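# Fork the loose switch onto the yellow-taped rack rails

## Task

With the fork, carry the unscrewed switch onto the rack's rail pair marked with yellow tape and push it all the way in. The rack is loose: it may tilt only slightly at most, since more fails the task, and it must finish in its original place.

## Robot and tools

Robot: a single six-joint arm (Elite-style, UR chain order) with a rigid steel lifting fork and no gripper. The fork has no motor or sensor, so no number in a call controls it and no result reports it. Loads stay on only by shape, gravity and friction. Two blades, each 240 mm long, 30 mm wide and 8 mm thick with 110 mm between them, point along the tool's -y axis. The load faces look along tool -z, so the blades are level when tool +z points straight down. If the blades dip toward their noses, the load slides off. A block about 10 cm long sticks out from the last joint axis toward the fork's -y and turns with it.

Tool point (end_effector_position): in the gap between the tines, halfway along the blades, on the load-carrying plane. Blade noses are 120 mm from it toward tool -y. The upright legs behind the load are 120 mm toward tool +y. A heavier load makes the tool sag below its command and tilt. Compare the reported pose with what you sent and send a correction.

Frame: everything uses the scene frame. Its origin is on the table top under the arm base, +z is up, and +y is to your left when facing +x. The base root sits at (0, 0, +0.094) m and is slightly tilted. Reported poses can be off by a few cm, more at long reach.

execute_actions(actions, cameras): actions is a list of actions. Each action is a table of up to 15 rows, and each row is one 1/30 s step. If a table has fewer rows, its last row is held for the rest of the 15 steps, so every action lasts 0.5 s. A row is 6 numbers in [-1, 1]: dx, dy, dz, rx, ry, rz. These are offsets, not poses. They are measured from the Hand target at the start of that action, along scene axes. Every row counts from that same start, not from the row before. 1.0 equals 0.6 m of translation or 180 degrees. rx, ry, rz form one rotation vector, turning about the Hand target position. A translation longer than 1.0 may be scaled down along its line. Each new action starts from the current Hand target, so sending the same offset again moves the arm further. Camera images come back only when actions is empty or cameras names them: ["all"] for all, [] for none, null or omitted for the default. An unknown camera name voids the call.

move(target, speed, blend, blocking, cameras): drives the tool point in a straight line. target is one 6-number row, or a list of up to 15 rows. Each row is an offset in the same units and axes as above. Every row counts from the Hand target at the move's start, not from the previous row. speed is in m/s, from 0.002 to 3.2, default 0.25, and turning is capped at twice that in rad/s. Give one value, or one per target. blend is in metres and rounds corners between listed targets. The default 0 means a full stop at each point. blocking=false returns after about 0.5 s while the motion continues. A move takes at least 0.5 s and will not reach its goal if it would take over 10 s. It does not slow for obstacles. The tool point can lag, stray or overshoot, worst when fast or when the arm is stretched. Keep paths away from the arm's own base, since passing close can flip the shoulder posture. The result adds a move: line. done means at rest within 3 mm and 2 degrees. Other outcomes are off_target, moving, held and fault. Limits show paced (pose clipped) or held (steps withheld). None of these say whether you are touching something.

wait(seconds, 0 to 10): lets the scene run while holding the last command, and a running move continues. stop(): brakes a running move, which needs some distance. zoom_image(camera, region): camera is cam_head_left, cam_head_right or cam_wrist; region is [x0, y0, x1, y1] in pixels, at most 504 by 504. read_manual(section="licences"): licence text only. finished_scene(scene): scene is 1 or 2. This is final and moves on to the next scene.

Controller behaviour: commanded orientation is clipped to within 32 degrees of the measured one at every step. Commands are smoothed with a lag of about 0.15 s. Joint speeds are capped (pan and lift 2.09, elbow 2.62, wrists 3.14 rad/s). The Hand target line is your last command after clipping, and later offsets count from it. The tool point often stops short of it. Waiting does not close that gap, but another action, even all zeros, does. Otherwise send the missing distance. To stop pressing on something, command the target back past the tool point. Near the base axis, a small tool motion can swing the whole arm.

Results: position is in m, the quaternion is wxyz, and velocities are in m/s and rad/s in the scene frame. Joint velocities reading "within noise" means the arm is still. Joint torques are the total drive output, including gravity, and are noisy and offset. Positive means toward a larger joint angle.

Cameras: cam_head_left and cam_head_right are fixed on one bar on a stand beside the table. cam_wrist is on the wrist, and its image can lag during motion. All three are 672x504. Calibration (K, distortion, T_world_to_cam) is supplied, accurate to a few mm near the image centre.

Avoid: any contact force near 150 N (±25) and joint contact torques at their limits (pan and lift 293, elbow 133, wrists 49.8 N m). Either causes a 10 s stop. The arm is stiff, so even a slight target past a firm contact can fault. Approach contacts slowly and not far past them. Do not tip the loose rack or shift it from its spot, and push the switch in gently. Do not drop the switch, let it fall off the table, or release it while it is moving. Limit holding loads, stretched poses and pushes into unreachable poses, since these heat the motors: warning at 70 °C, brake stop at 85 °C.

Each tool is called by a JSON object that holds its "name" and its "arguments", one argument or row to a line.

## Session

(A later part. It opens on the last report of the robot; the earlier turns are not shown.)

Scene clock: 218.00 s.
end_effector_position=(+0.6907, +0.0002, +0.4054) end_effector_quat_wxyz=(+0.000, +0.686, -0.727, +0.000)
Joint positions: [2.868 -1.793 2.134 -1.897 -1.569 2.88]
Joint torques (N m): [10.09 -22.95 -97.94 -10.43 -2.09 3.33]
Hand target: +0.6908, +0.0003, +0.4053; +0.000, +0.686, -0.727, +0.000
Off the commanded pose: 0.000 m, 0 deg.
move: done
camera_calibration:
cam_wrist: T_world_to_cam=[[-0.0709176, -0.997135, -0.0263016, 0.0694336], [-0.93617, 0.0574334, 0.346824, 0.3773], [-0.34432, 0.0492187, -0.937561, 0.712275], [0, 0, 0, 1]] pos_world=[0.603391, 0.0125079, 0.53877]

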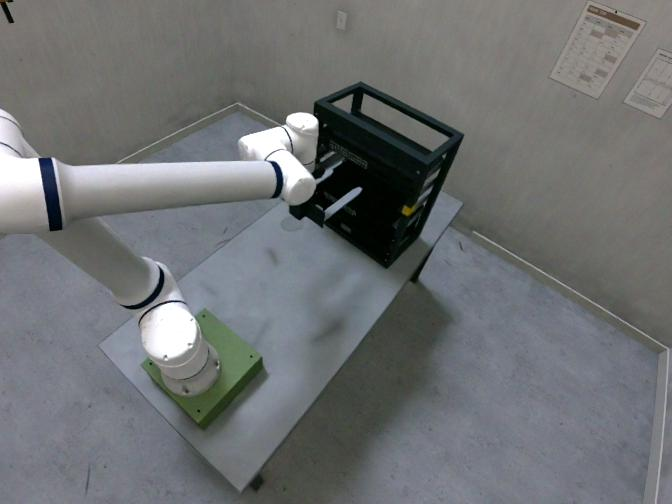

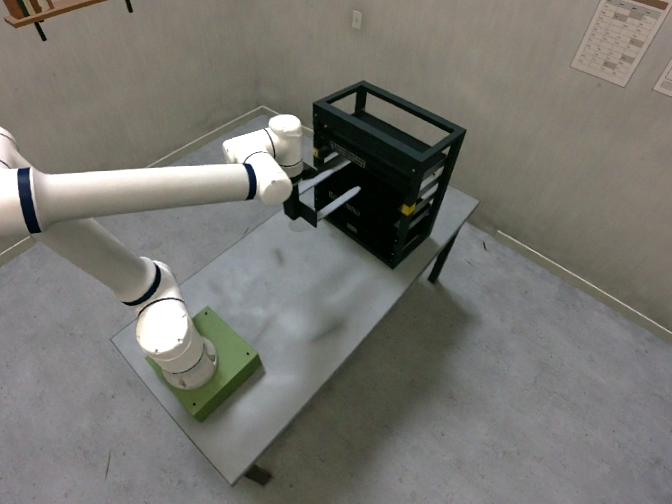

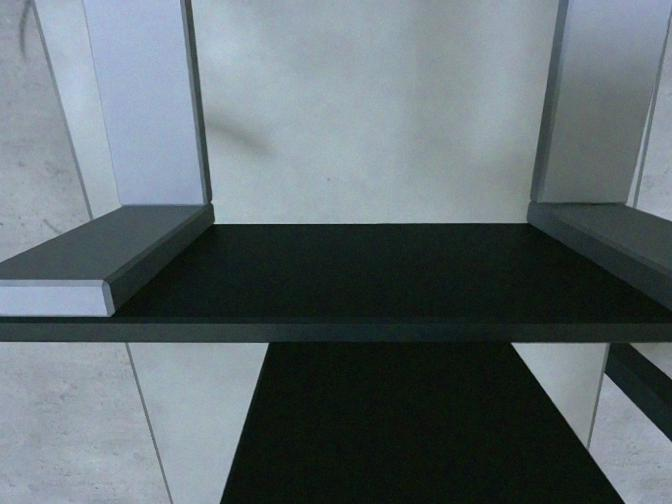

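{"name": "move", "arguments": {
  "target": [
    [0, -0.0115, 0, 0, 0, 0],
    [0.1664, -0.0211, 0.0, 0, 0, 0],
    [0.3, -0.0288, 0.01, 0, 0, 0]
  ],
  "speed": 0.2,
  "blend": 0.02,
  "cameras": ["all"]
}}

{"name": "zoom_image", "arguments": {
  "camera": "cam_head_left",
  "region": [270, 70, 470, 270]
}}

{"name": "zoom_image", "arguments": {
  "camera": "cam_head_right",
  "region": [270, 70, 470, 270]
}}

{"name": "zoom_image", "arguments": {
  "camera": "cam_wrist",
  "region": [100, 0, 600, 250]
}}

Scene clock: 235.90 s.
end_effector_position=(+0.8706, -0.0169, +0.4113) end_effector_quat_wxyz=(+0.000, +0.686, -0.727, +0.000)
Joint positions: [2.925 -1.481 1.839 -1.914 -1.568 2.937]
Joint torques (N m): [10.02 -56.83 -97.24 -5.3 -2.07 3.37]
Hand target: +0.8708, -0.0169, +0.4113; +0.000, +0.686, -0.727, +0.000
Off the commanded pose: 0.000 m, 0 deg.
move: done; blend cut to 0.0034 m at target 1
camera_calibration:
cam_wrist: T_world_to_cam=[[-0.0710103, -0.99713, -0.0262613, 0.0652539], [-0.936131, 0.0575297, 0.346914, 0.544673], [-0.344407, 0.0492185, -0.937529, 0.780681], [0, 0, 0, 1]] pos_world=[0.783391, -0.00469215, 0.54467]

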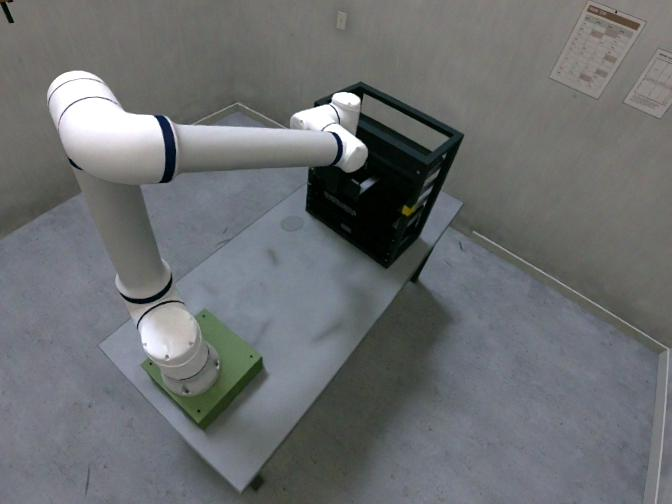

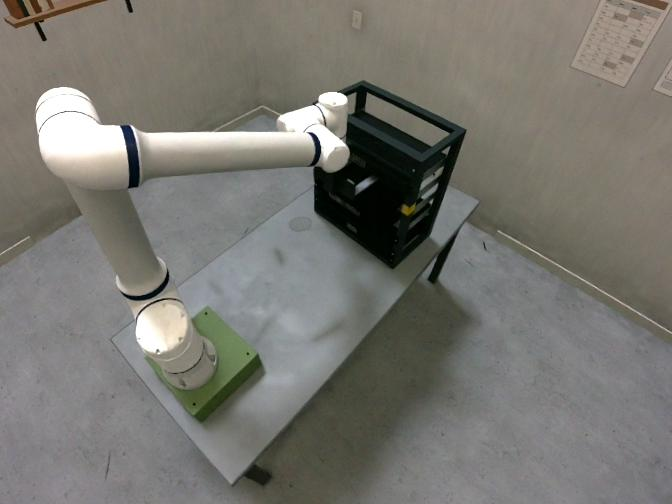

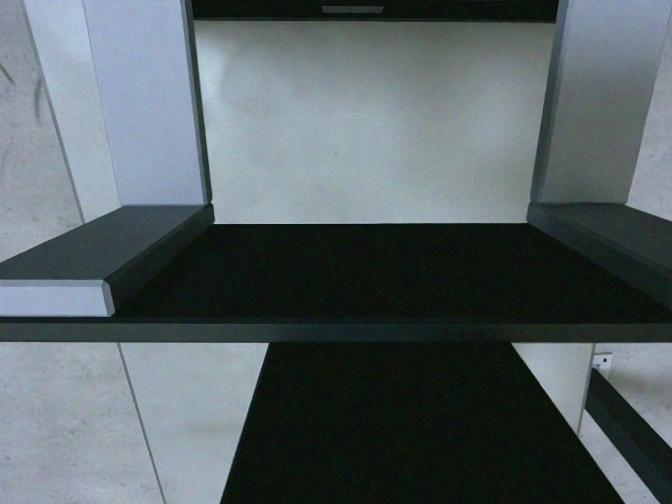

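Scaled by 2.520.

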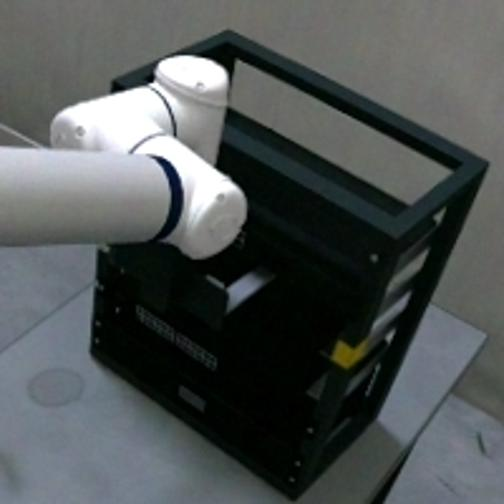

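Scaled by 2.520.

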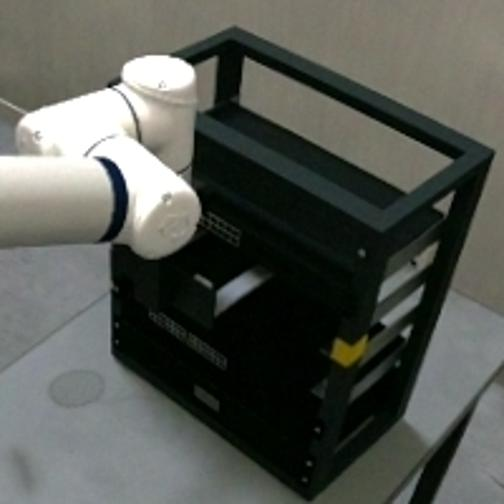

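Scaled by 1.008.

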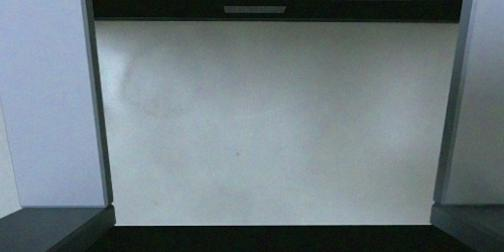

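{"name": "zoom_image", "arguments": {
  "camera": "cam_wrist",
  "region": [185, 0, 285, 75]
}}

{"name": "zoom_image", "arguments": {
  "camera": "cam_wrist",
  "region": [465, 0, 565, 75]
}}

{"name": "zoom_image", "arguments": {
  "camera": "cam_wrist",
  "region": [185, 180, 285, 255]
}}

{"name": "zoom_image", "arguments": {
  "camera": "cam_wrist",
  "region": [465, 180, 565, 255]
}}

Scaled by 5.040.

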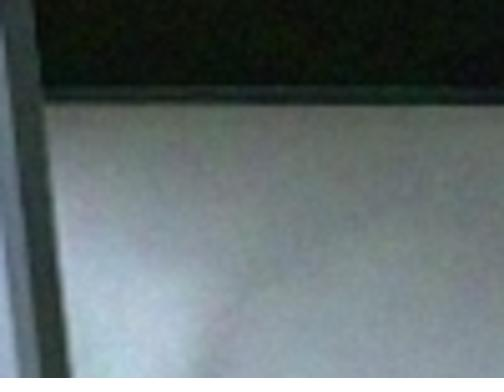

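Scaled by 5.040.

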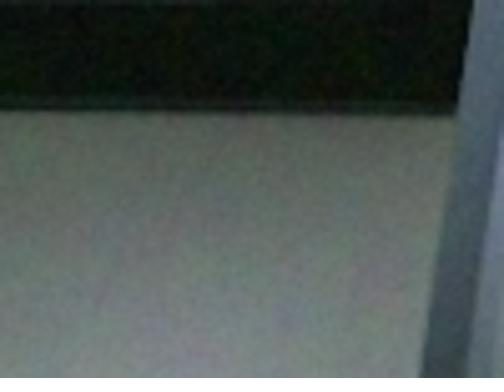

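Scaled by 5.040.

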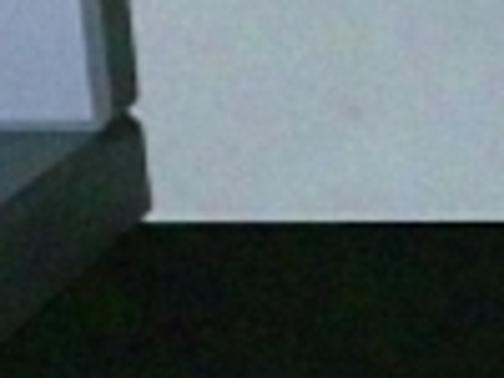

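Scaled by 5.040.

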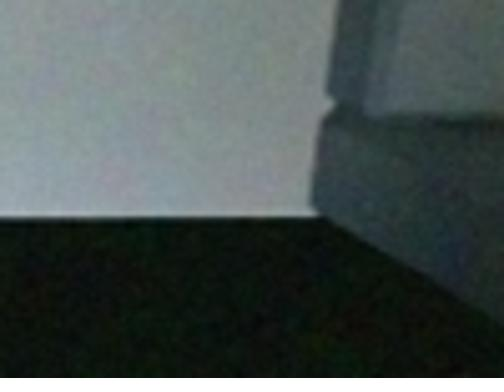

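{"name": "zoom_image", "arguments": {
  "camera": "cam_wrist",
  "region": [0, 270, 100, 370]
}}

{"name": "zoom_image", "arguments": {
  "camera": "cam_wrist",
  "region": [560, 270, 660, 370]
}}

Scaled by 5.040.

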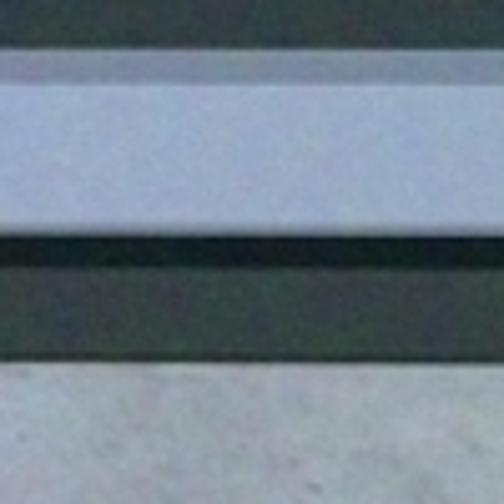

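Scaled by 5.040.

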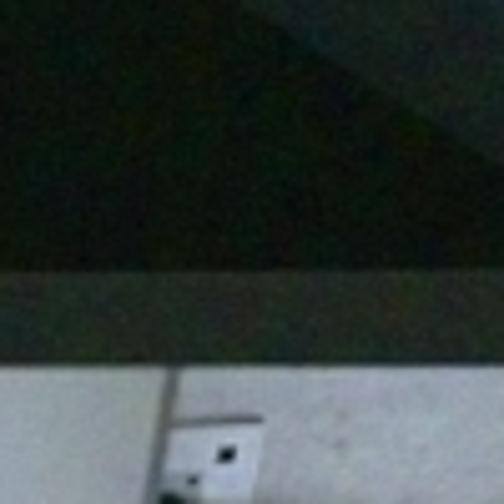

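{"name": "move", "arguments": {
  "target": [
    [0.049, 0, 0.0, 0, 0, -0.00556],
    [0.049, 0, 0.026, 0, 0, -0.00556]
  ],
  "speed": [0.15, 0.06],
  "cameras": ["all"]
}}

{"name": "zoom_image", "arguments": {
  "camera": "cam_head_left",
  "region": [270, 70, 470, 270]
}}

{"name": "zoom_image", "arguments": {
  "camera": "cam_head_right",
  "region": [300, 100, 400, 200]
}}

Scene clock: 278.10 s.
end_effector_position=(+0.9002, -0.0169, +0.4267) end_effector_quat_wxyz=(+0.000, +0.680, -0.733, +0.000) end_effector_velocity=(+0.000, +0.000, +0.002) end_effector_angular_velocity=(+0.000, +0.001, +0.000)
Joint positions: [2.939 -1.441 1.766 -1.881 -1.568 2.968]
Joint velocities: [0 -0.001 -0.003 0.005 0 0]
Joint torques (N m): [8.23 -89.3 -98.75 -5.36 1.52 3.47]
Hand target: +0.9002, -0.0169, +0.4269; +0.000, +0.680, -0.733, +0.000
Off the commanded pose: 0.000 m, 0 deg.
move: done
camera_calibration:
cam_wrist: T_world_to_cam=[[-0.0884301, -0.995735, -0.0263115, 0.0835556], [-0.934996, 0.0738698, 0.346881, 0.566331], [-0.343458, 0.0552758, -0.93754, 0.804575], [0, 0, 0, 1]] pos_world=[0.813244, -0.00310913, 0.56007]

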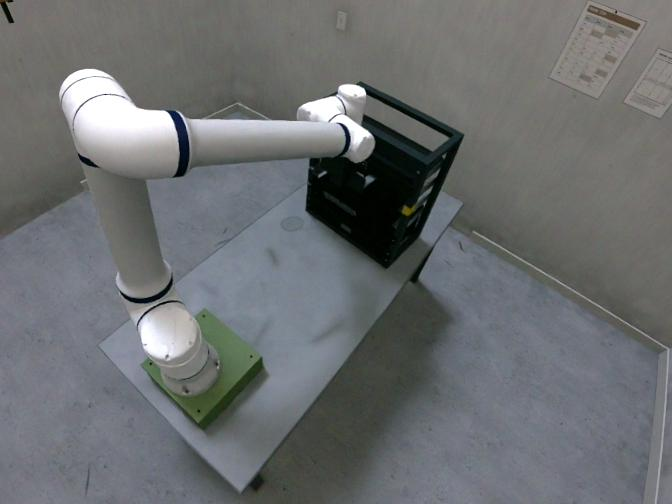

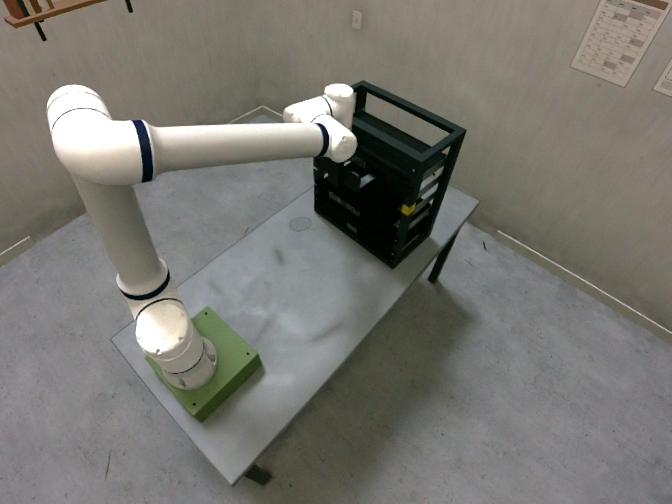

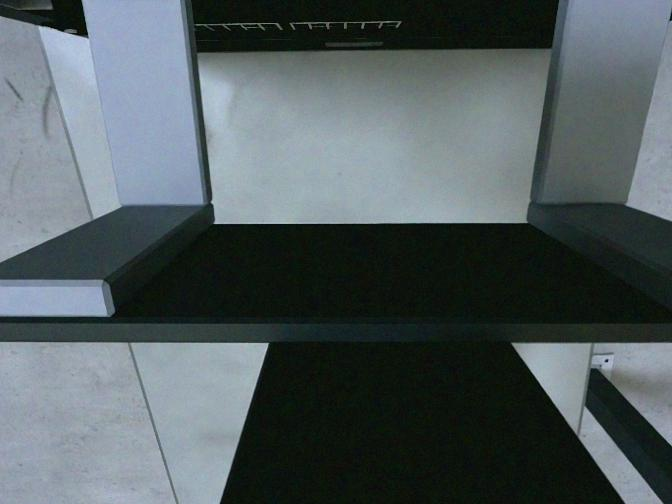

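Scaled by 2.520.

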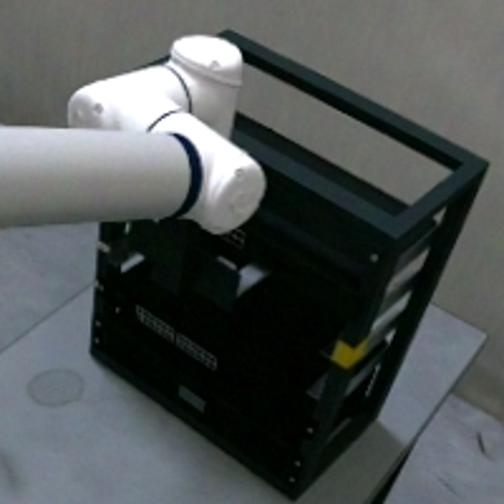

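Scaled by 5.040.

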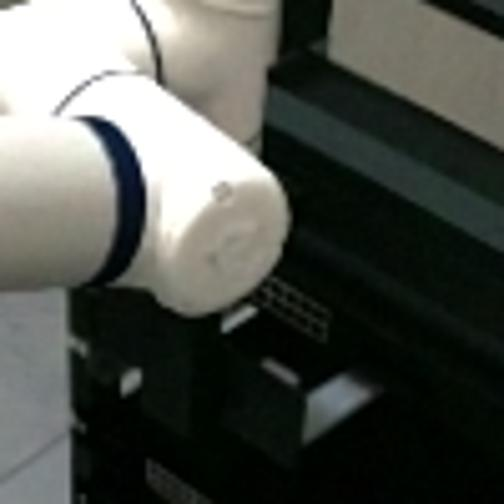

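{"name": "move", "arguments": {
  "target": [0, 0, 0.0083, 0, 0, 0],
  "speed": 0.02,
  "cameras": []
}}

{"name": "move", "arguments": {
  "target": [0, 0, 0.0083, 0, 0, 0],
  "speed": 0.02,
  "cameras": ["all"]
}}

{"name": "zoom_image", "arguments": {
  "camera": "cam_head_right",
  "region": [300, 100, 400, 200]
}}

{"name": "zoom_image", "arguments": {
  "camera": "cam_head_left",
  "region": [300, 100, 450, 250]
}}

Scene clock: 282.87 s.
end_effector_position=(+0.9002, -0.0169, +0.4317) end_effector_quat_wxyz=(+0.000, +0.680, -0.733, +0.000)
Joint positions: [2.939 -1.443 1.759 -1.872 -1.568 2.968]
Joint torques (N m): [-12.61 -89.62 -97.46 -5.17 -0.27 2.32]
Hand target: +0.9002, -0.0169, +0.4319; +0.000, +0.680, -0.733, +0.000
Off the commanded pose: 0.000 m, 0 deg.
move: done
No camera images: "cameras" was empty.

Scene clock: 283.60 s.
end_effector_position=(+0.9002, -0.0169, +0.4367) end_effector_quat_wxyz=(+0.000, +0.680, -0.733, +0.000)
Joint positions: [2.939 -1.446 1.753 -1.864 -1.568 2.968]
Joint torques (N m): [-14.29 -89.26 -98.5 -4.92 -0.27 -0.93]
Hand target: +0.9002, -0.0169, +0.4369; +0.000, +0.680, -0.733, +0.000
Off the commanded pose: 0.000 m, 0 deg.
move: done
camera_calibration:
cam_wrist: T_world_to_cam=[[-0.0884301, -0.995735, -0.0263115, 0.0837192], [-0.934996, 0.0738698, 0.346881, 0.56287], [-0.343458, 0.0552758, -0.93754, 0.813956], [0, 0, 0, 1]] pos_world=[0.813244, -0.00320913, 0.57007]

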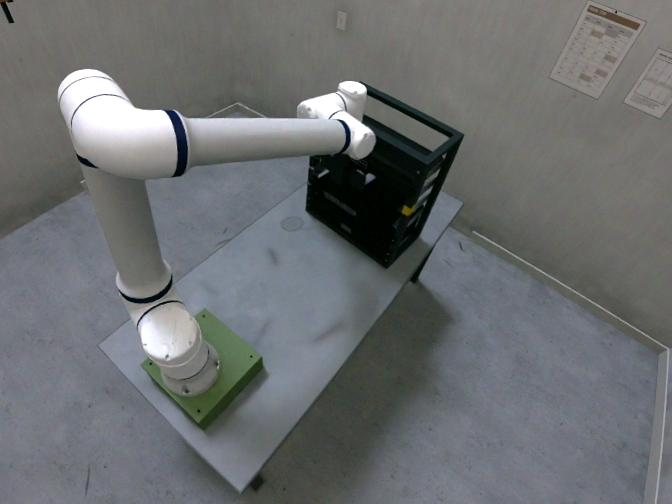

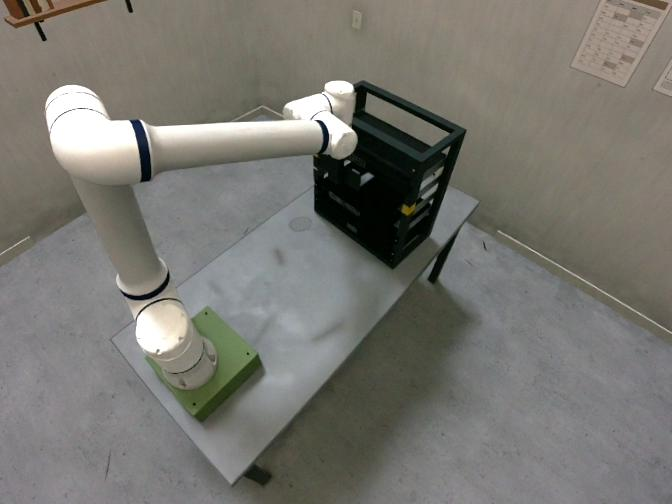

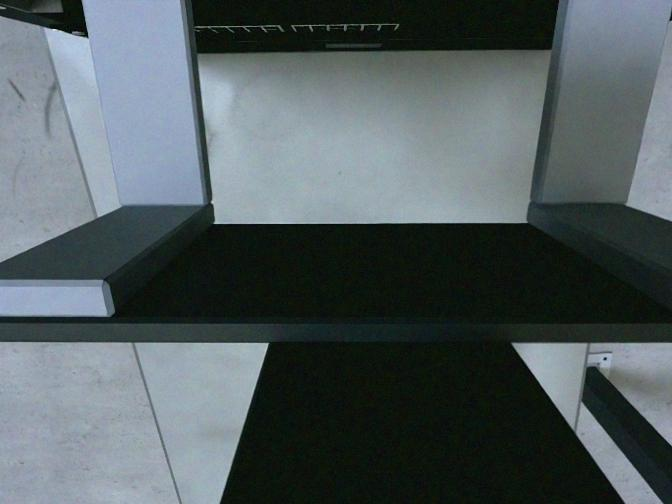

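Scaled by 5.040.

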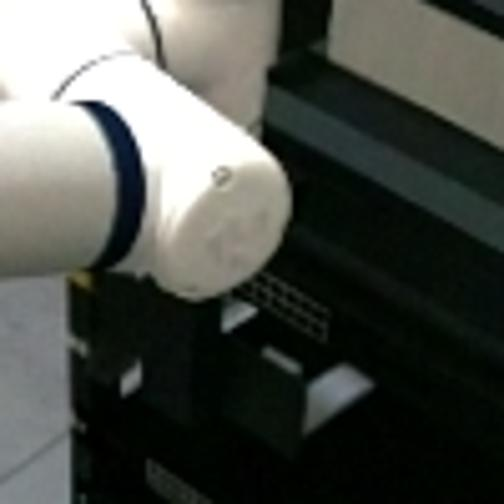

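Scaled by 3.360.

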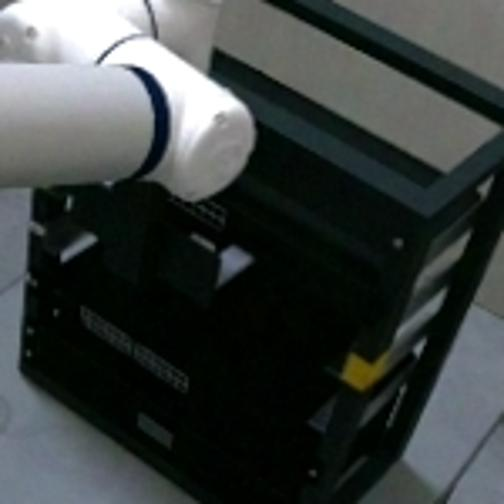

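{"name": "move", "arguments": {
  "target": [0, 0, 0.0067, 0, 0, 0],
  "speed": 0.02,
  "cameras": ["cam_head_right"]
}}

{"name": "zoom_image", "arguments": {
  "camera": "cam_head_right",
  "region": [330, 130, 430, 230]
}}

{"name": "move", "arguments": {
  "target": [0, 0, 0.0067, 0, 0, 0],
  "speed": 0.02,
  "cameras": ["cam_head_right"]
}}

{"name": "zoom_image", "arguments": {
  "camera": "cam_head_right",
  "region": [330, 130, 430, 230]
}}

Scene clock: 288.33 s.
end_effector_position=(+0.9002, -0.0169, +0.4406) end_effector_quat_wxyz=(+0.000, +0.680, -0.733, +0.000)
Joint positions: [2.939 -1.447 1.748 -1.857 -1.568 2.968]
Joint torques (N m): [-14.84 -104.69 -121.07 -11.15 -0.34 -1.51]
Hand target: +0.9002, -0.0169, +0.4409; +0.000, +0.680, -0.733, +0.000
Off the commanded pose: 0.000 m, 0 deg.
move: done
Images, in order (width x height): cam_head_right 672x504.

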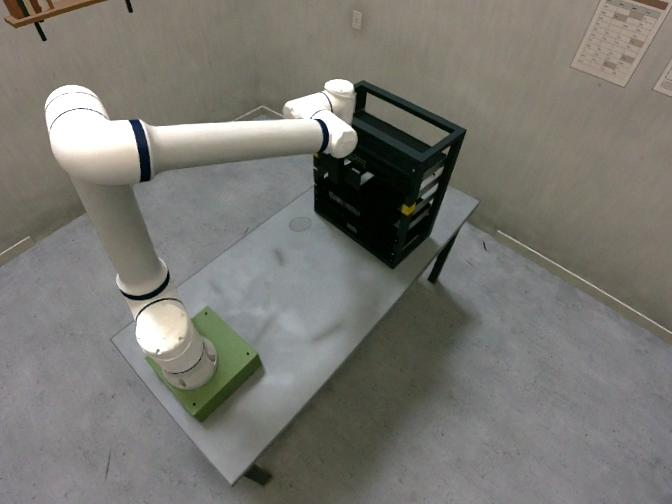

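Scaled by 5.040.

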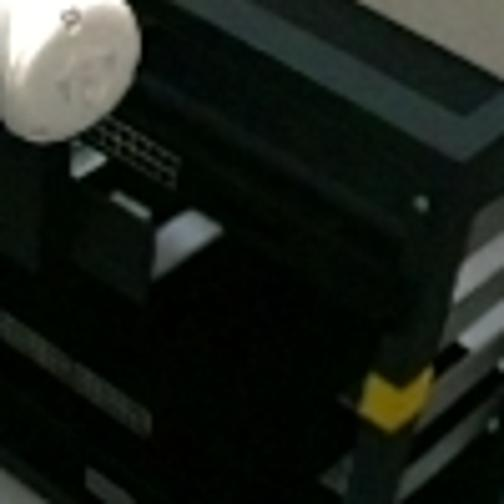

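Scene clock: 289.03 s.
end_effector_position=(+0.9002, -0.0169, +0.4447) end_effector_quat_wxyz=(+0.000, +0.680, -0.733, +0.000)
Joint positions: [2.939 -1.449 1.743 -1.849 -1.568 2.968]
Joint torques (N m): [-16.4 -126.08 -142.73 -18.77 -0.31 -1.71]
Hand target: +0.9002, -0.0169, +0.4449; +0.000, +0.680, -0.733, +0.000
Off the commanded pose: 0.000 m, 0 deg.
move: done
Images, in order (width x height): cam_head_right 672x504.

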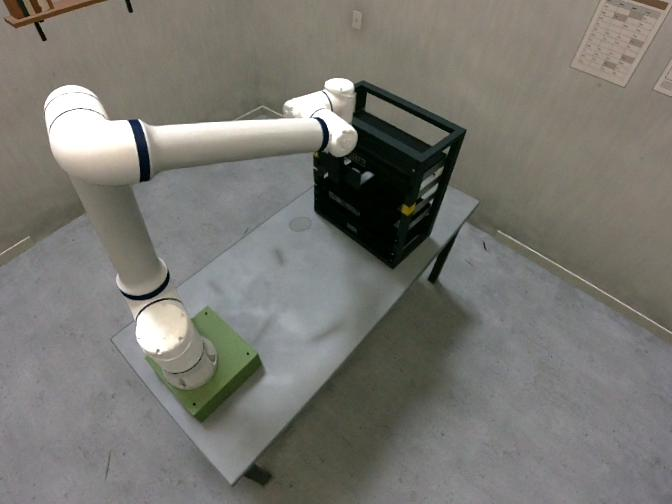

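Scaled by 5.040.

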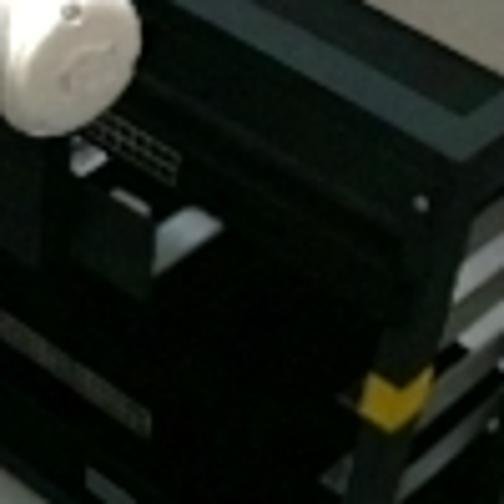

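{"name": "move", "arguments": {
  "target": [0, 0, 0.005, 0, 0, 0],
  "speed": 0.02,
  "cameras": ["cam_head_right", "cam_wrist"]
}}

{"name": "zoom_image", "arguments": {
  "camera": "cam_head_right",
  "region": [330, 130, 430, 230]
}}

Scene clock: 292.30 s.
end_effector_position=(+0.9002, -0.0169, +0.4477) end_effector_quat_wxyz=(+0.000, +0.680, -0.733, +0.000)
Joint positions: [2.939 -1.451 1.739 -1.844 -1.568 2.968]
Joint torques (N m): [-17.07 -125.31 -143.23 -18.57 -0.28 -1.51]
Hand target: +0.9002, -0.0169, +0.4479; +0.000, +0.680, -0.733, +0.000
Off the commanded pose: 0.000 m, 0 deg.
move: done
camera_calibration:
cam_wrist: T_world_to_cam=[[-0.0884301, -0.995735, -0.0263115, 0.0840086], [-0.934996, 0.0738698, 0.346881, 0.559054], [-0.343458, 0.0552758, -0.93754, 0.824269], [0, 0, 0, 1]] pos_world=[0.813244, -0.00320913, 0.58107]
Images, in order (width x height): cam_head_right 672x504, cam_wrist 672x504.

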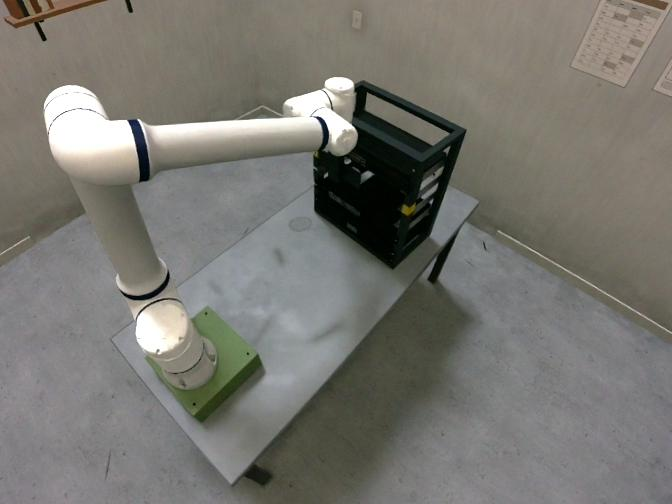

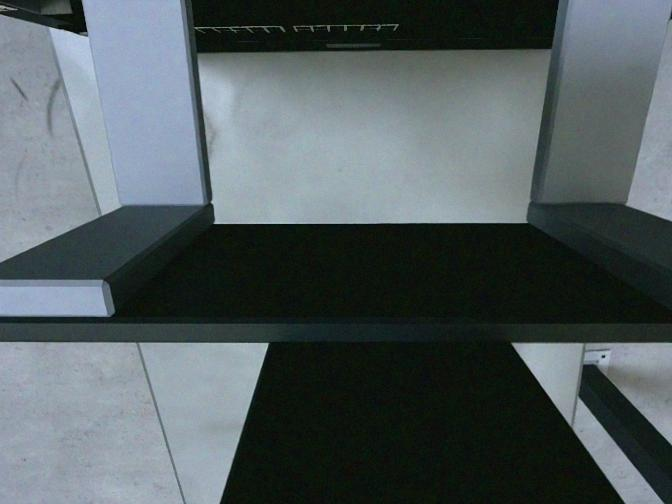

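Scaled by 5.040.

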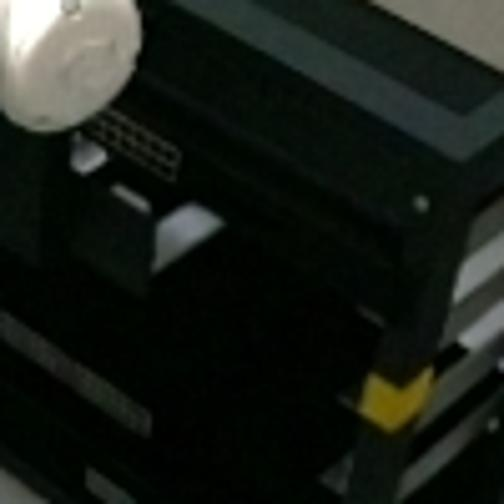

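{"name": "move", "arguments": {
  "target": [
    [0,0,0.005,0,0,0],
    [-0.1, 0.0075, 0.005, 0, 0, 0]
  ],
  "speed": [0.03,0.08],
  "cameras": ["all"]
}}

{"name": "zoom_image", "arguments": {
  "camera": "cam_head_right",
  "region": [300, 100, 450, 250]
}}

{"name": "zoom_image", "arguments": {
  "camera": "cam_head_left",
  "region": [300, 100, 450, 250]
}}

Scene clock: 298.87 s.
end_effector_position=(+0.8404, -0.0125, +0.4509) end_effector_quat_wxyz=(+0.000, +0.680, -0.733, +0.000)
Joint positions: [2.924 -1.551 1.84 -1.845 -1.568 2.953]
Joint torques (N m): [-22.71 -114.04 -118.62 -24.18 1.09 -2.17]
Hand target: +0.8402, -0.0124, +0.4509; +0.000, +0.680, -0.733, +0.000
Off the commanded pose: 0.000 m, 0 deg.
move: done
camera_calibration:
cam_wrist: T_world_to_cam=[[-0.0883968, -0.99574, -0.0262177, 0.0831969], [-0.934998, 0.0738712, 0.346874, 0.501611], [-0.34346, 0.0551761, -0.937545, 0.806452], [0, 0, 0, 1]] pos_world=[0.753344, 0.00129102, 0.584271]

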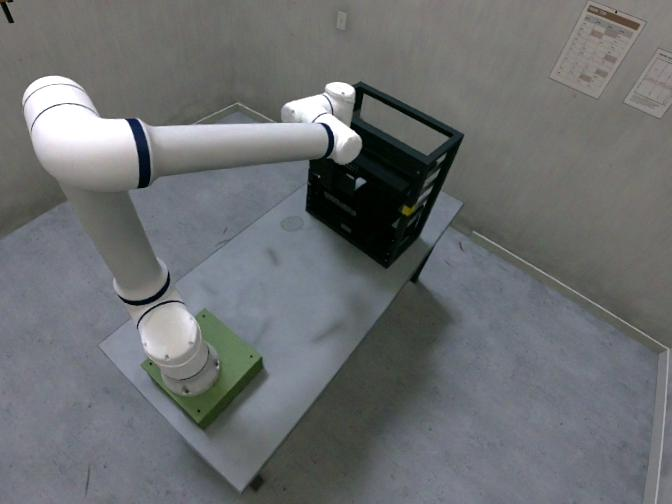

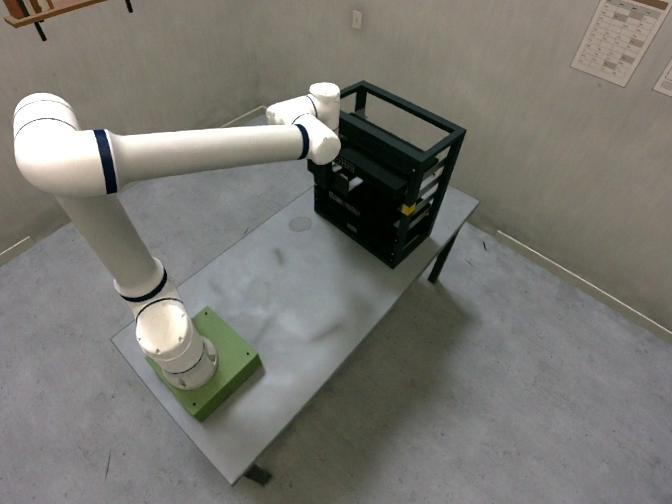

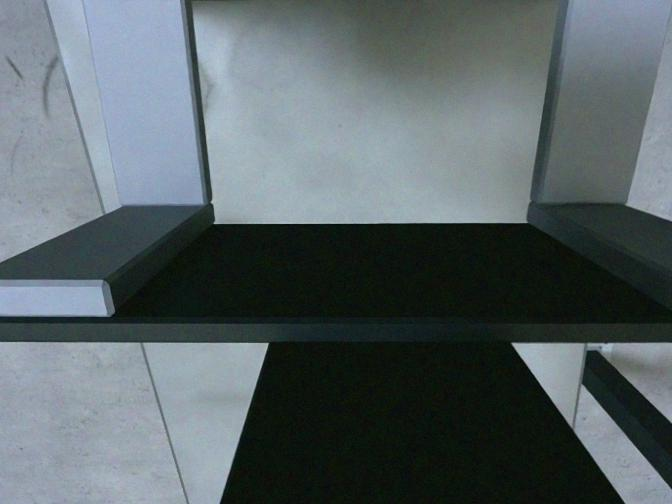

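Scaled by 3.360.

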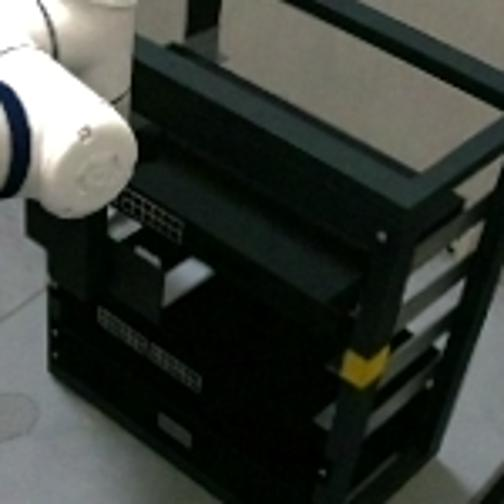

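Scaled by 3.360.

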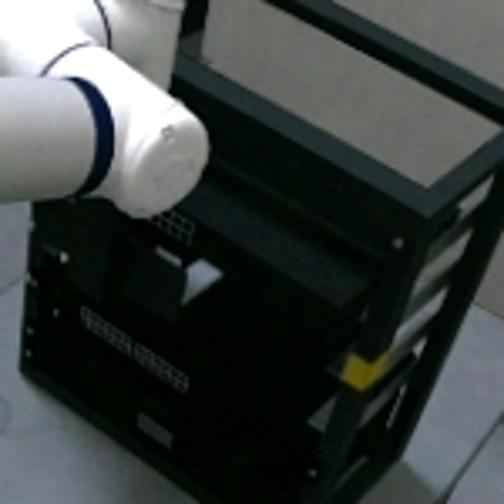

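{"name": "move", "arguments": {
  "target": [-0.2, 0.015, 0, 0, 0, 0],
  "speed": 0.1,
  "cameras": ["cam_head_left","cam_head_right"]
}}

{"name": "zoom_image", "arguments": {
  "camera": "cam_head_right",
  "region": [270, 80, 450, 260]
}}

{"name": "zoom_image", "arguments": {
  "camera": "cam_head_left",
  "region": [270, 80, 450, 260]
}}

Scene clock: 304.07 s.
end_effector_position=(+0.7204, -0.0035, +0.4509) end_effector_quat_wxyz=(+0.000, +0.680, -0.733, +0.000)
Joint positions: [2.883 -1.761 2.027 -1.822 -1.569 2.912]
Joint torques (N m): [-21.06 -85.75 -117.83 -19.05 2.2 -2.22]
Hand target: +0.7202, -0.0034, +0.4509; +0.000, +0.680, -0.733, +0.000
Off the commanded pose: 0.000 m, 0 deg.
move: done
Images, in order (width x height): cam_head_left 672x504, cam_head_right 672x504.

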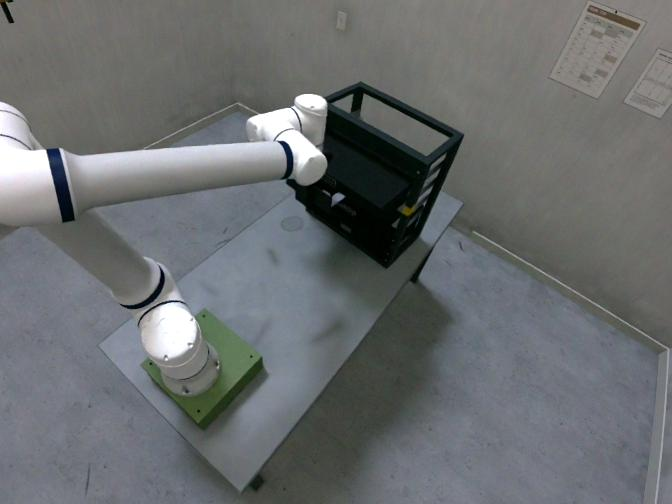

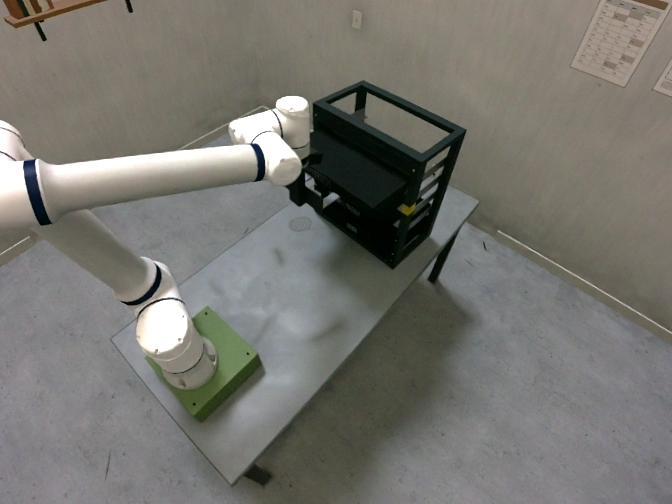

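Scaled by 2.800.

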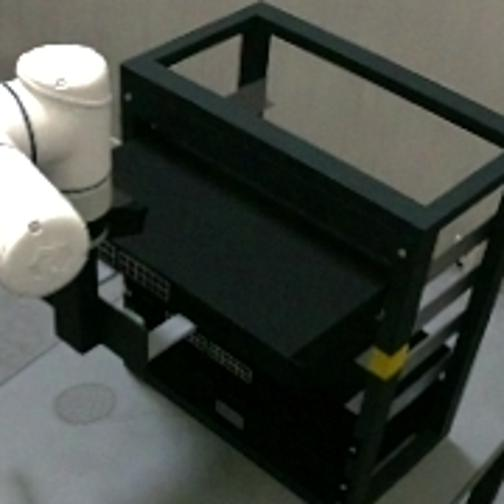

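Scaled by 2.800.

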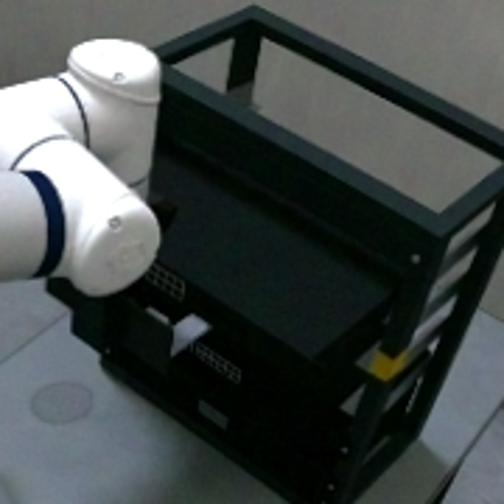

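{"name": "move", "arguments": {
  "target": [-0.1417, 0.0106, 0, 0, 0, 0],
  "speed": 0.1,
  "cameras": ["cam_head_left","cam_head_right"]
}}

{"name": "zoom_image", "arguments": {
  "camera": "cam_head_right",
  "region": [270, 80, 450, 260]
}}

{"name": "zoom_image", "arguments": {
  "camera": "cam_head_left",
  "region": [270, 80, 450, 260]
}}

Scene clock: 308.17 s.
end_effector_position=(+0.6354, +0.0029, +0.4509) end_effector_quat_wxyz=(+0.000, +0.680, -0.733, +0.000)
Joint positions: [2.841 -1.925 2.14 -1.771 -1.569 2.87]
Joint torques (N m): [-24.22 -66.3 -119.71 -19.12 2.93 -1.93]
Hand target: +0.6352, +0.0029, +0.4509; +0.000, +0.680, -0.733, +0.000
Off the commanded pose: 0.000 m, 0 deg.
move: done
Images, in order (width x height): cam_head_left 672x504, cam_head_right 672x504.

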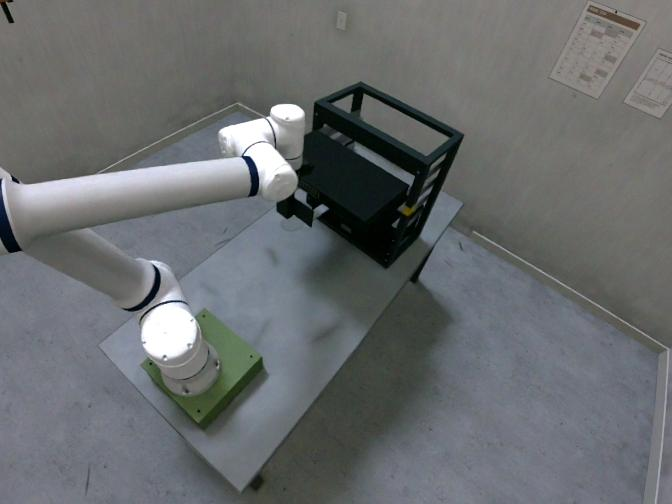

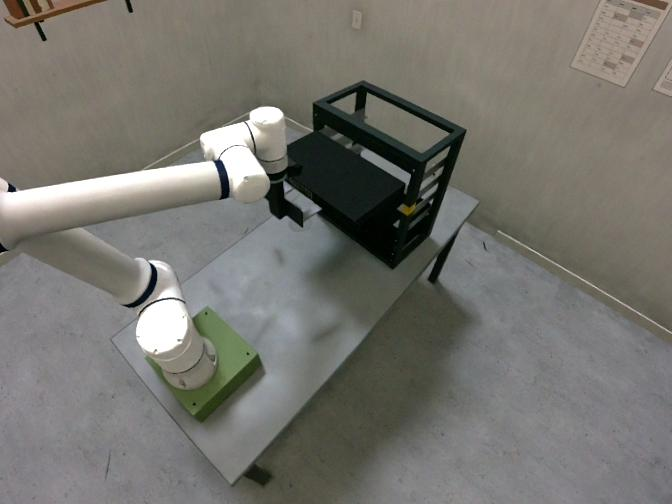

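Scaled by 2.800.

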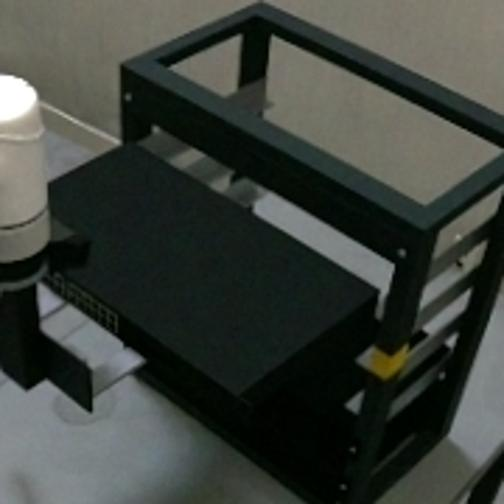

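Scaled by 2.800.

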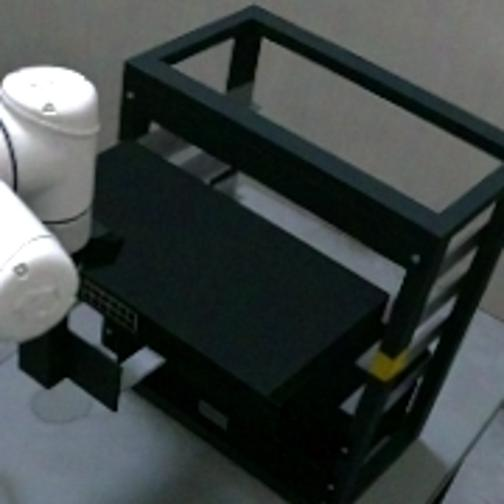

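{"name": "move", "arguments": {
  "target": [
    [-0.0499, 0.00375, 0, 0, 0, 0],
    [-0.0499, 0.00375, -0.1472, 0, 0, 0],
    [0.1, -0.0075, -0.1472, 0, 0, 0]
  ],
  "speed": [0.1,0.08,0.06],
  "cameras": ["cam_head_left","cam_head_right"]
}}

{"name": "zoom_image", "arguments": {
  "camera": "cam_head_right",
  "region": [270, 80, 450, 260]
}}

{"name": "zoom_image", "arguments": {
  "camera": "cam_head_left",
  "region": [270, 80, 450, 260]
}}

Scene clock: 320.67 s.
end_effector_position=(+0.6950, -0.0016, +0.3626) end_effector_quat_wxyz=(+0.000, +0.680, -0.733, +0.000)
Joint positions: [2.872 -1.754 2.185 -1.987 -1.569 2.902]
Joint torques (N m): [9.5 -52.54 -137.74 -23.95 2.66 3.18]
Hand target: +0.6952, -0.0016, +0.3626; +0.000, +0.680, -0.733, +0.000
Off the commanded pose: 0.000 m, 0 deg.
move: done
Images, in order (width x height): cam_head_left 672x504, cam_head_right 672x504.

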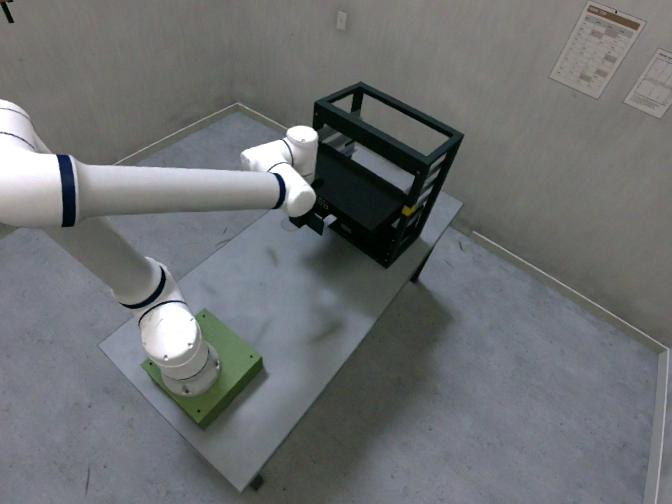

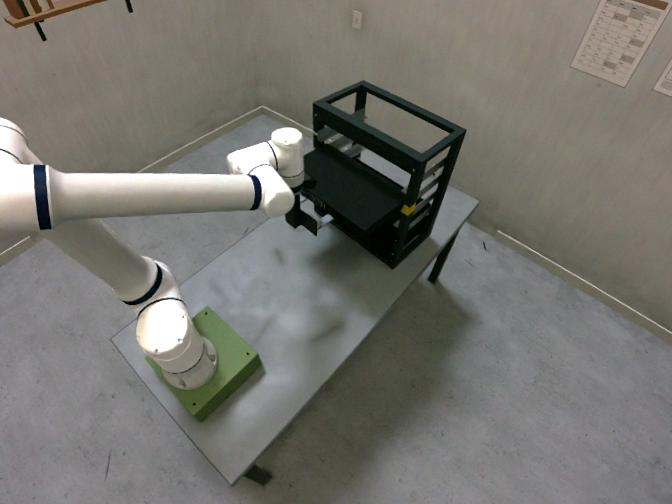

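Scaled by 2.800.

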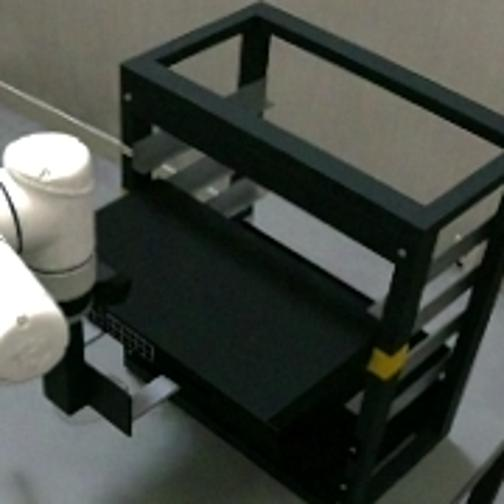

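Scaled by 2.800.

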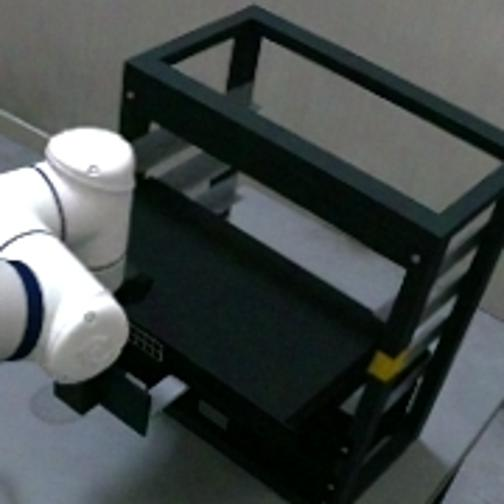

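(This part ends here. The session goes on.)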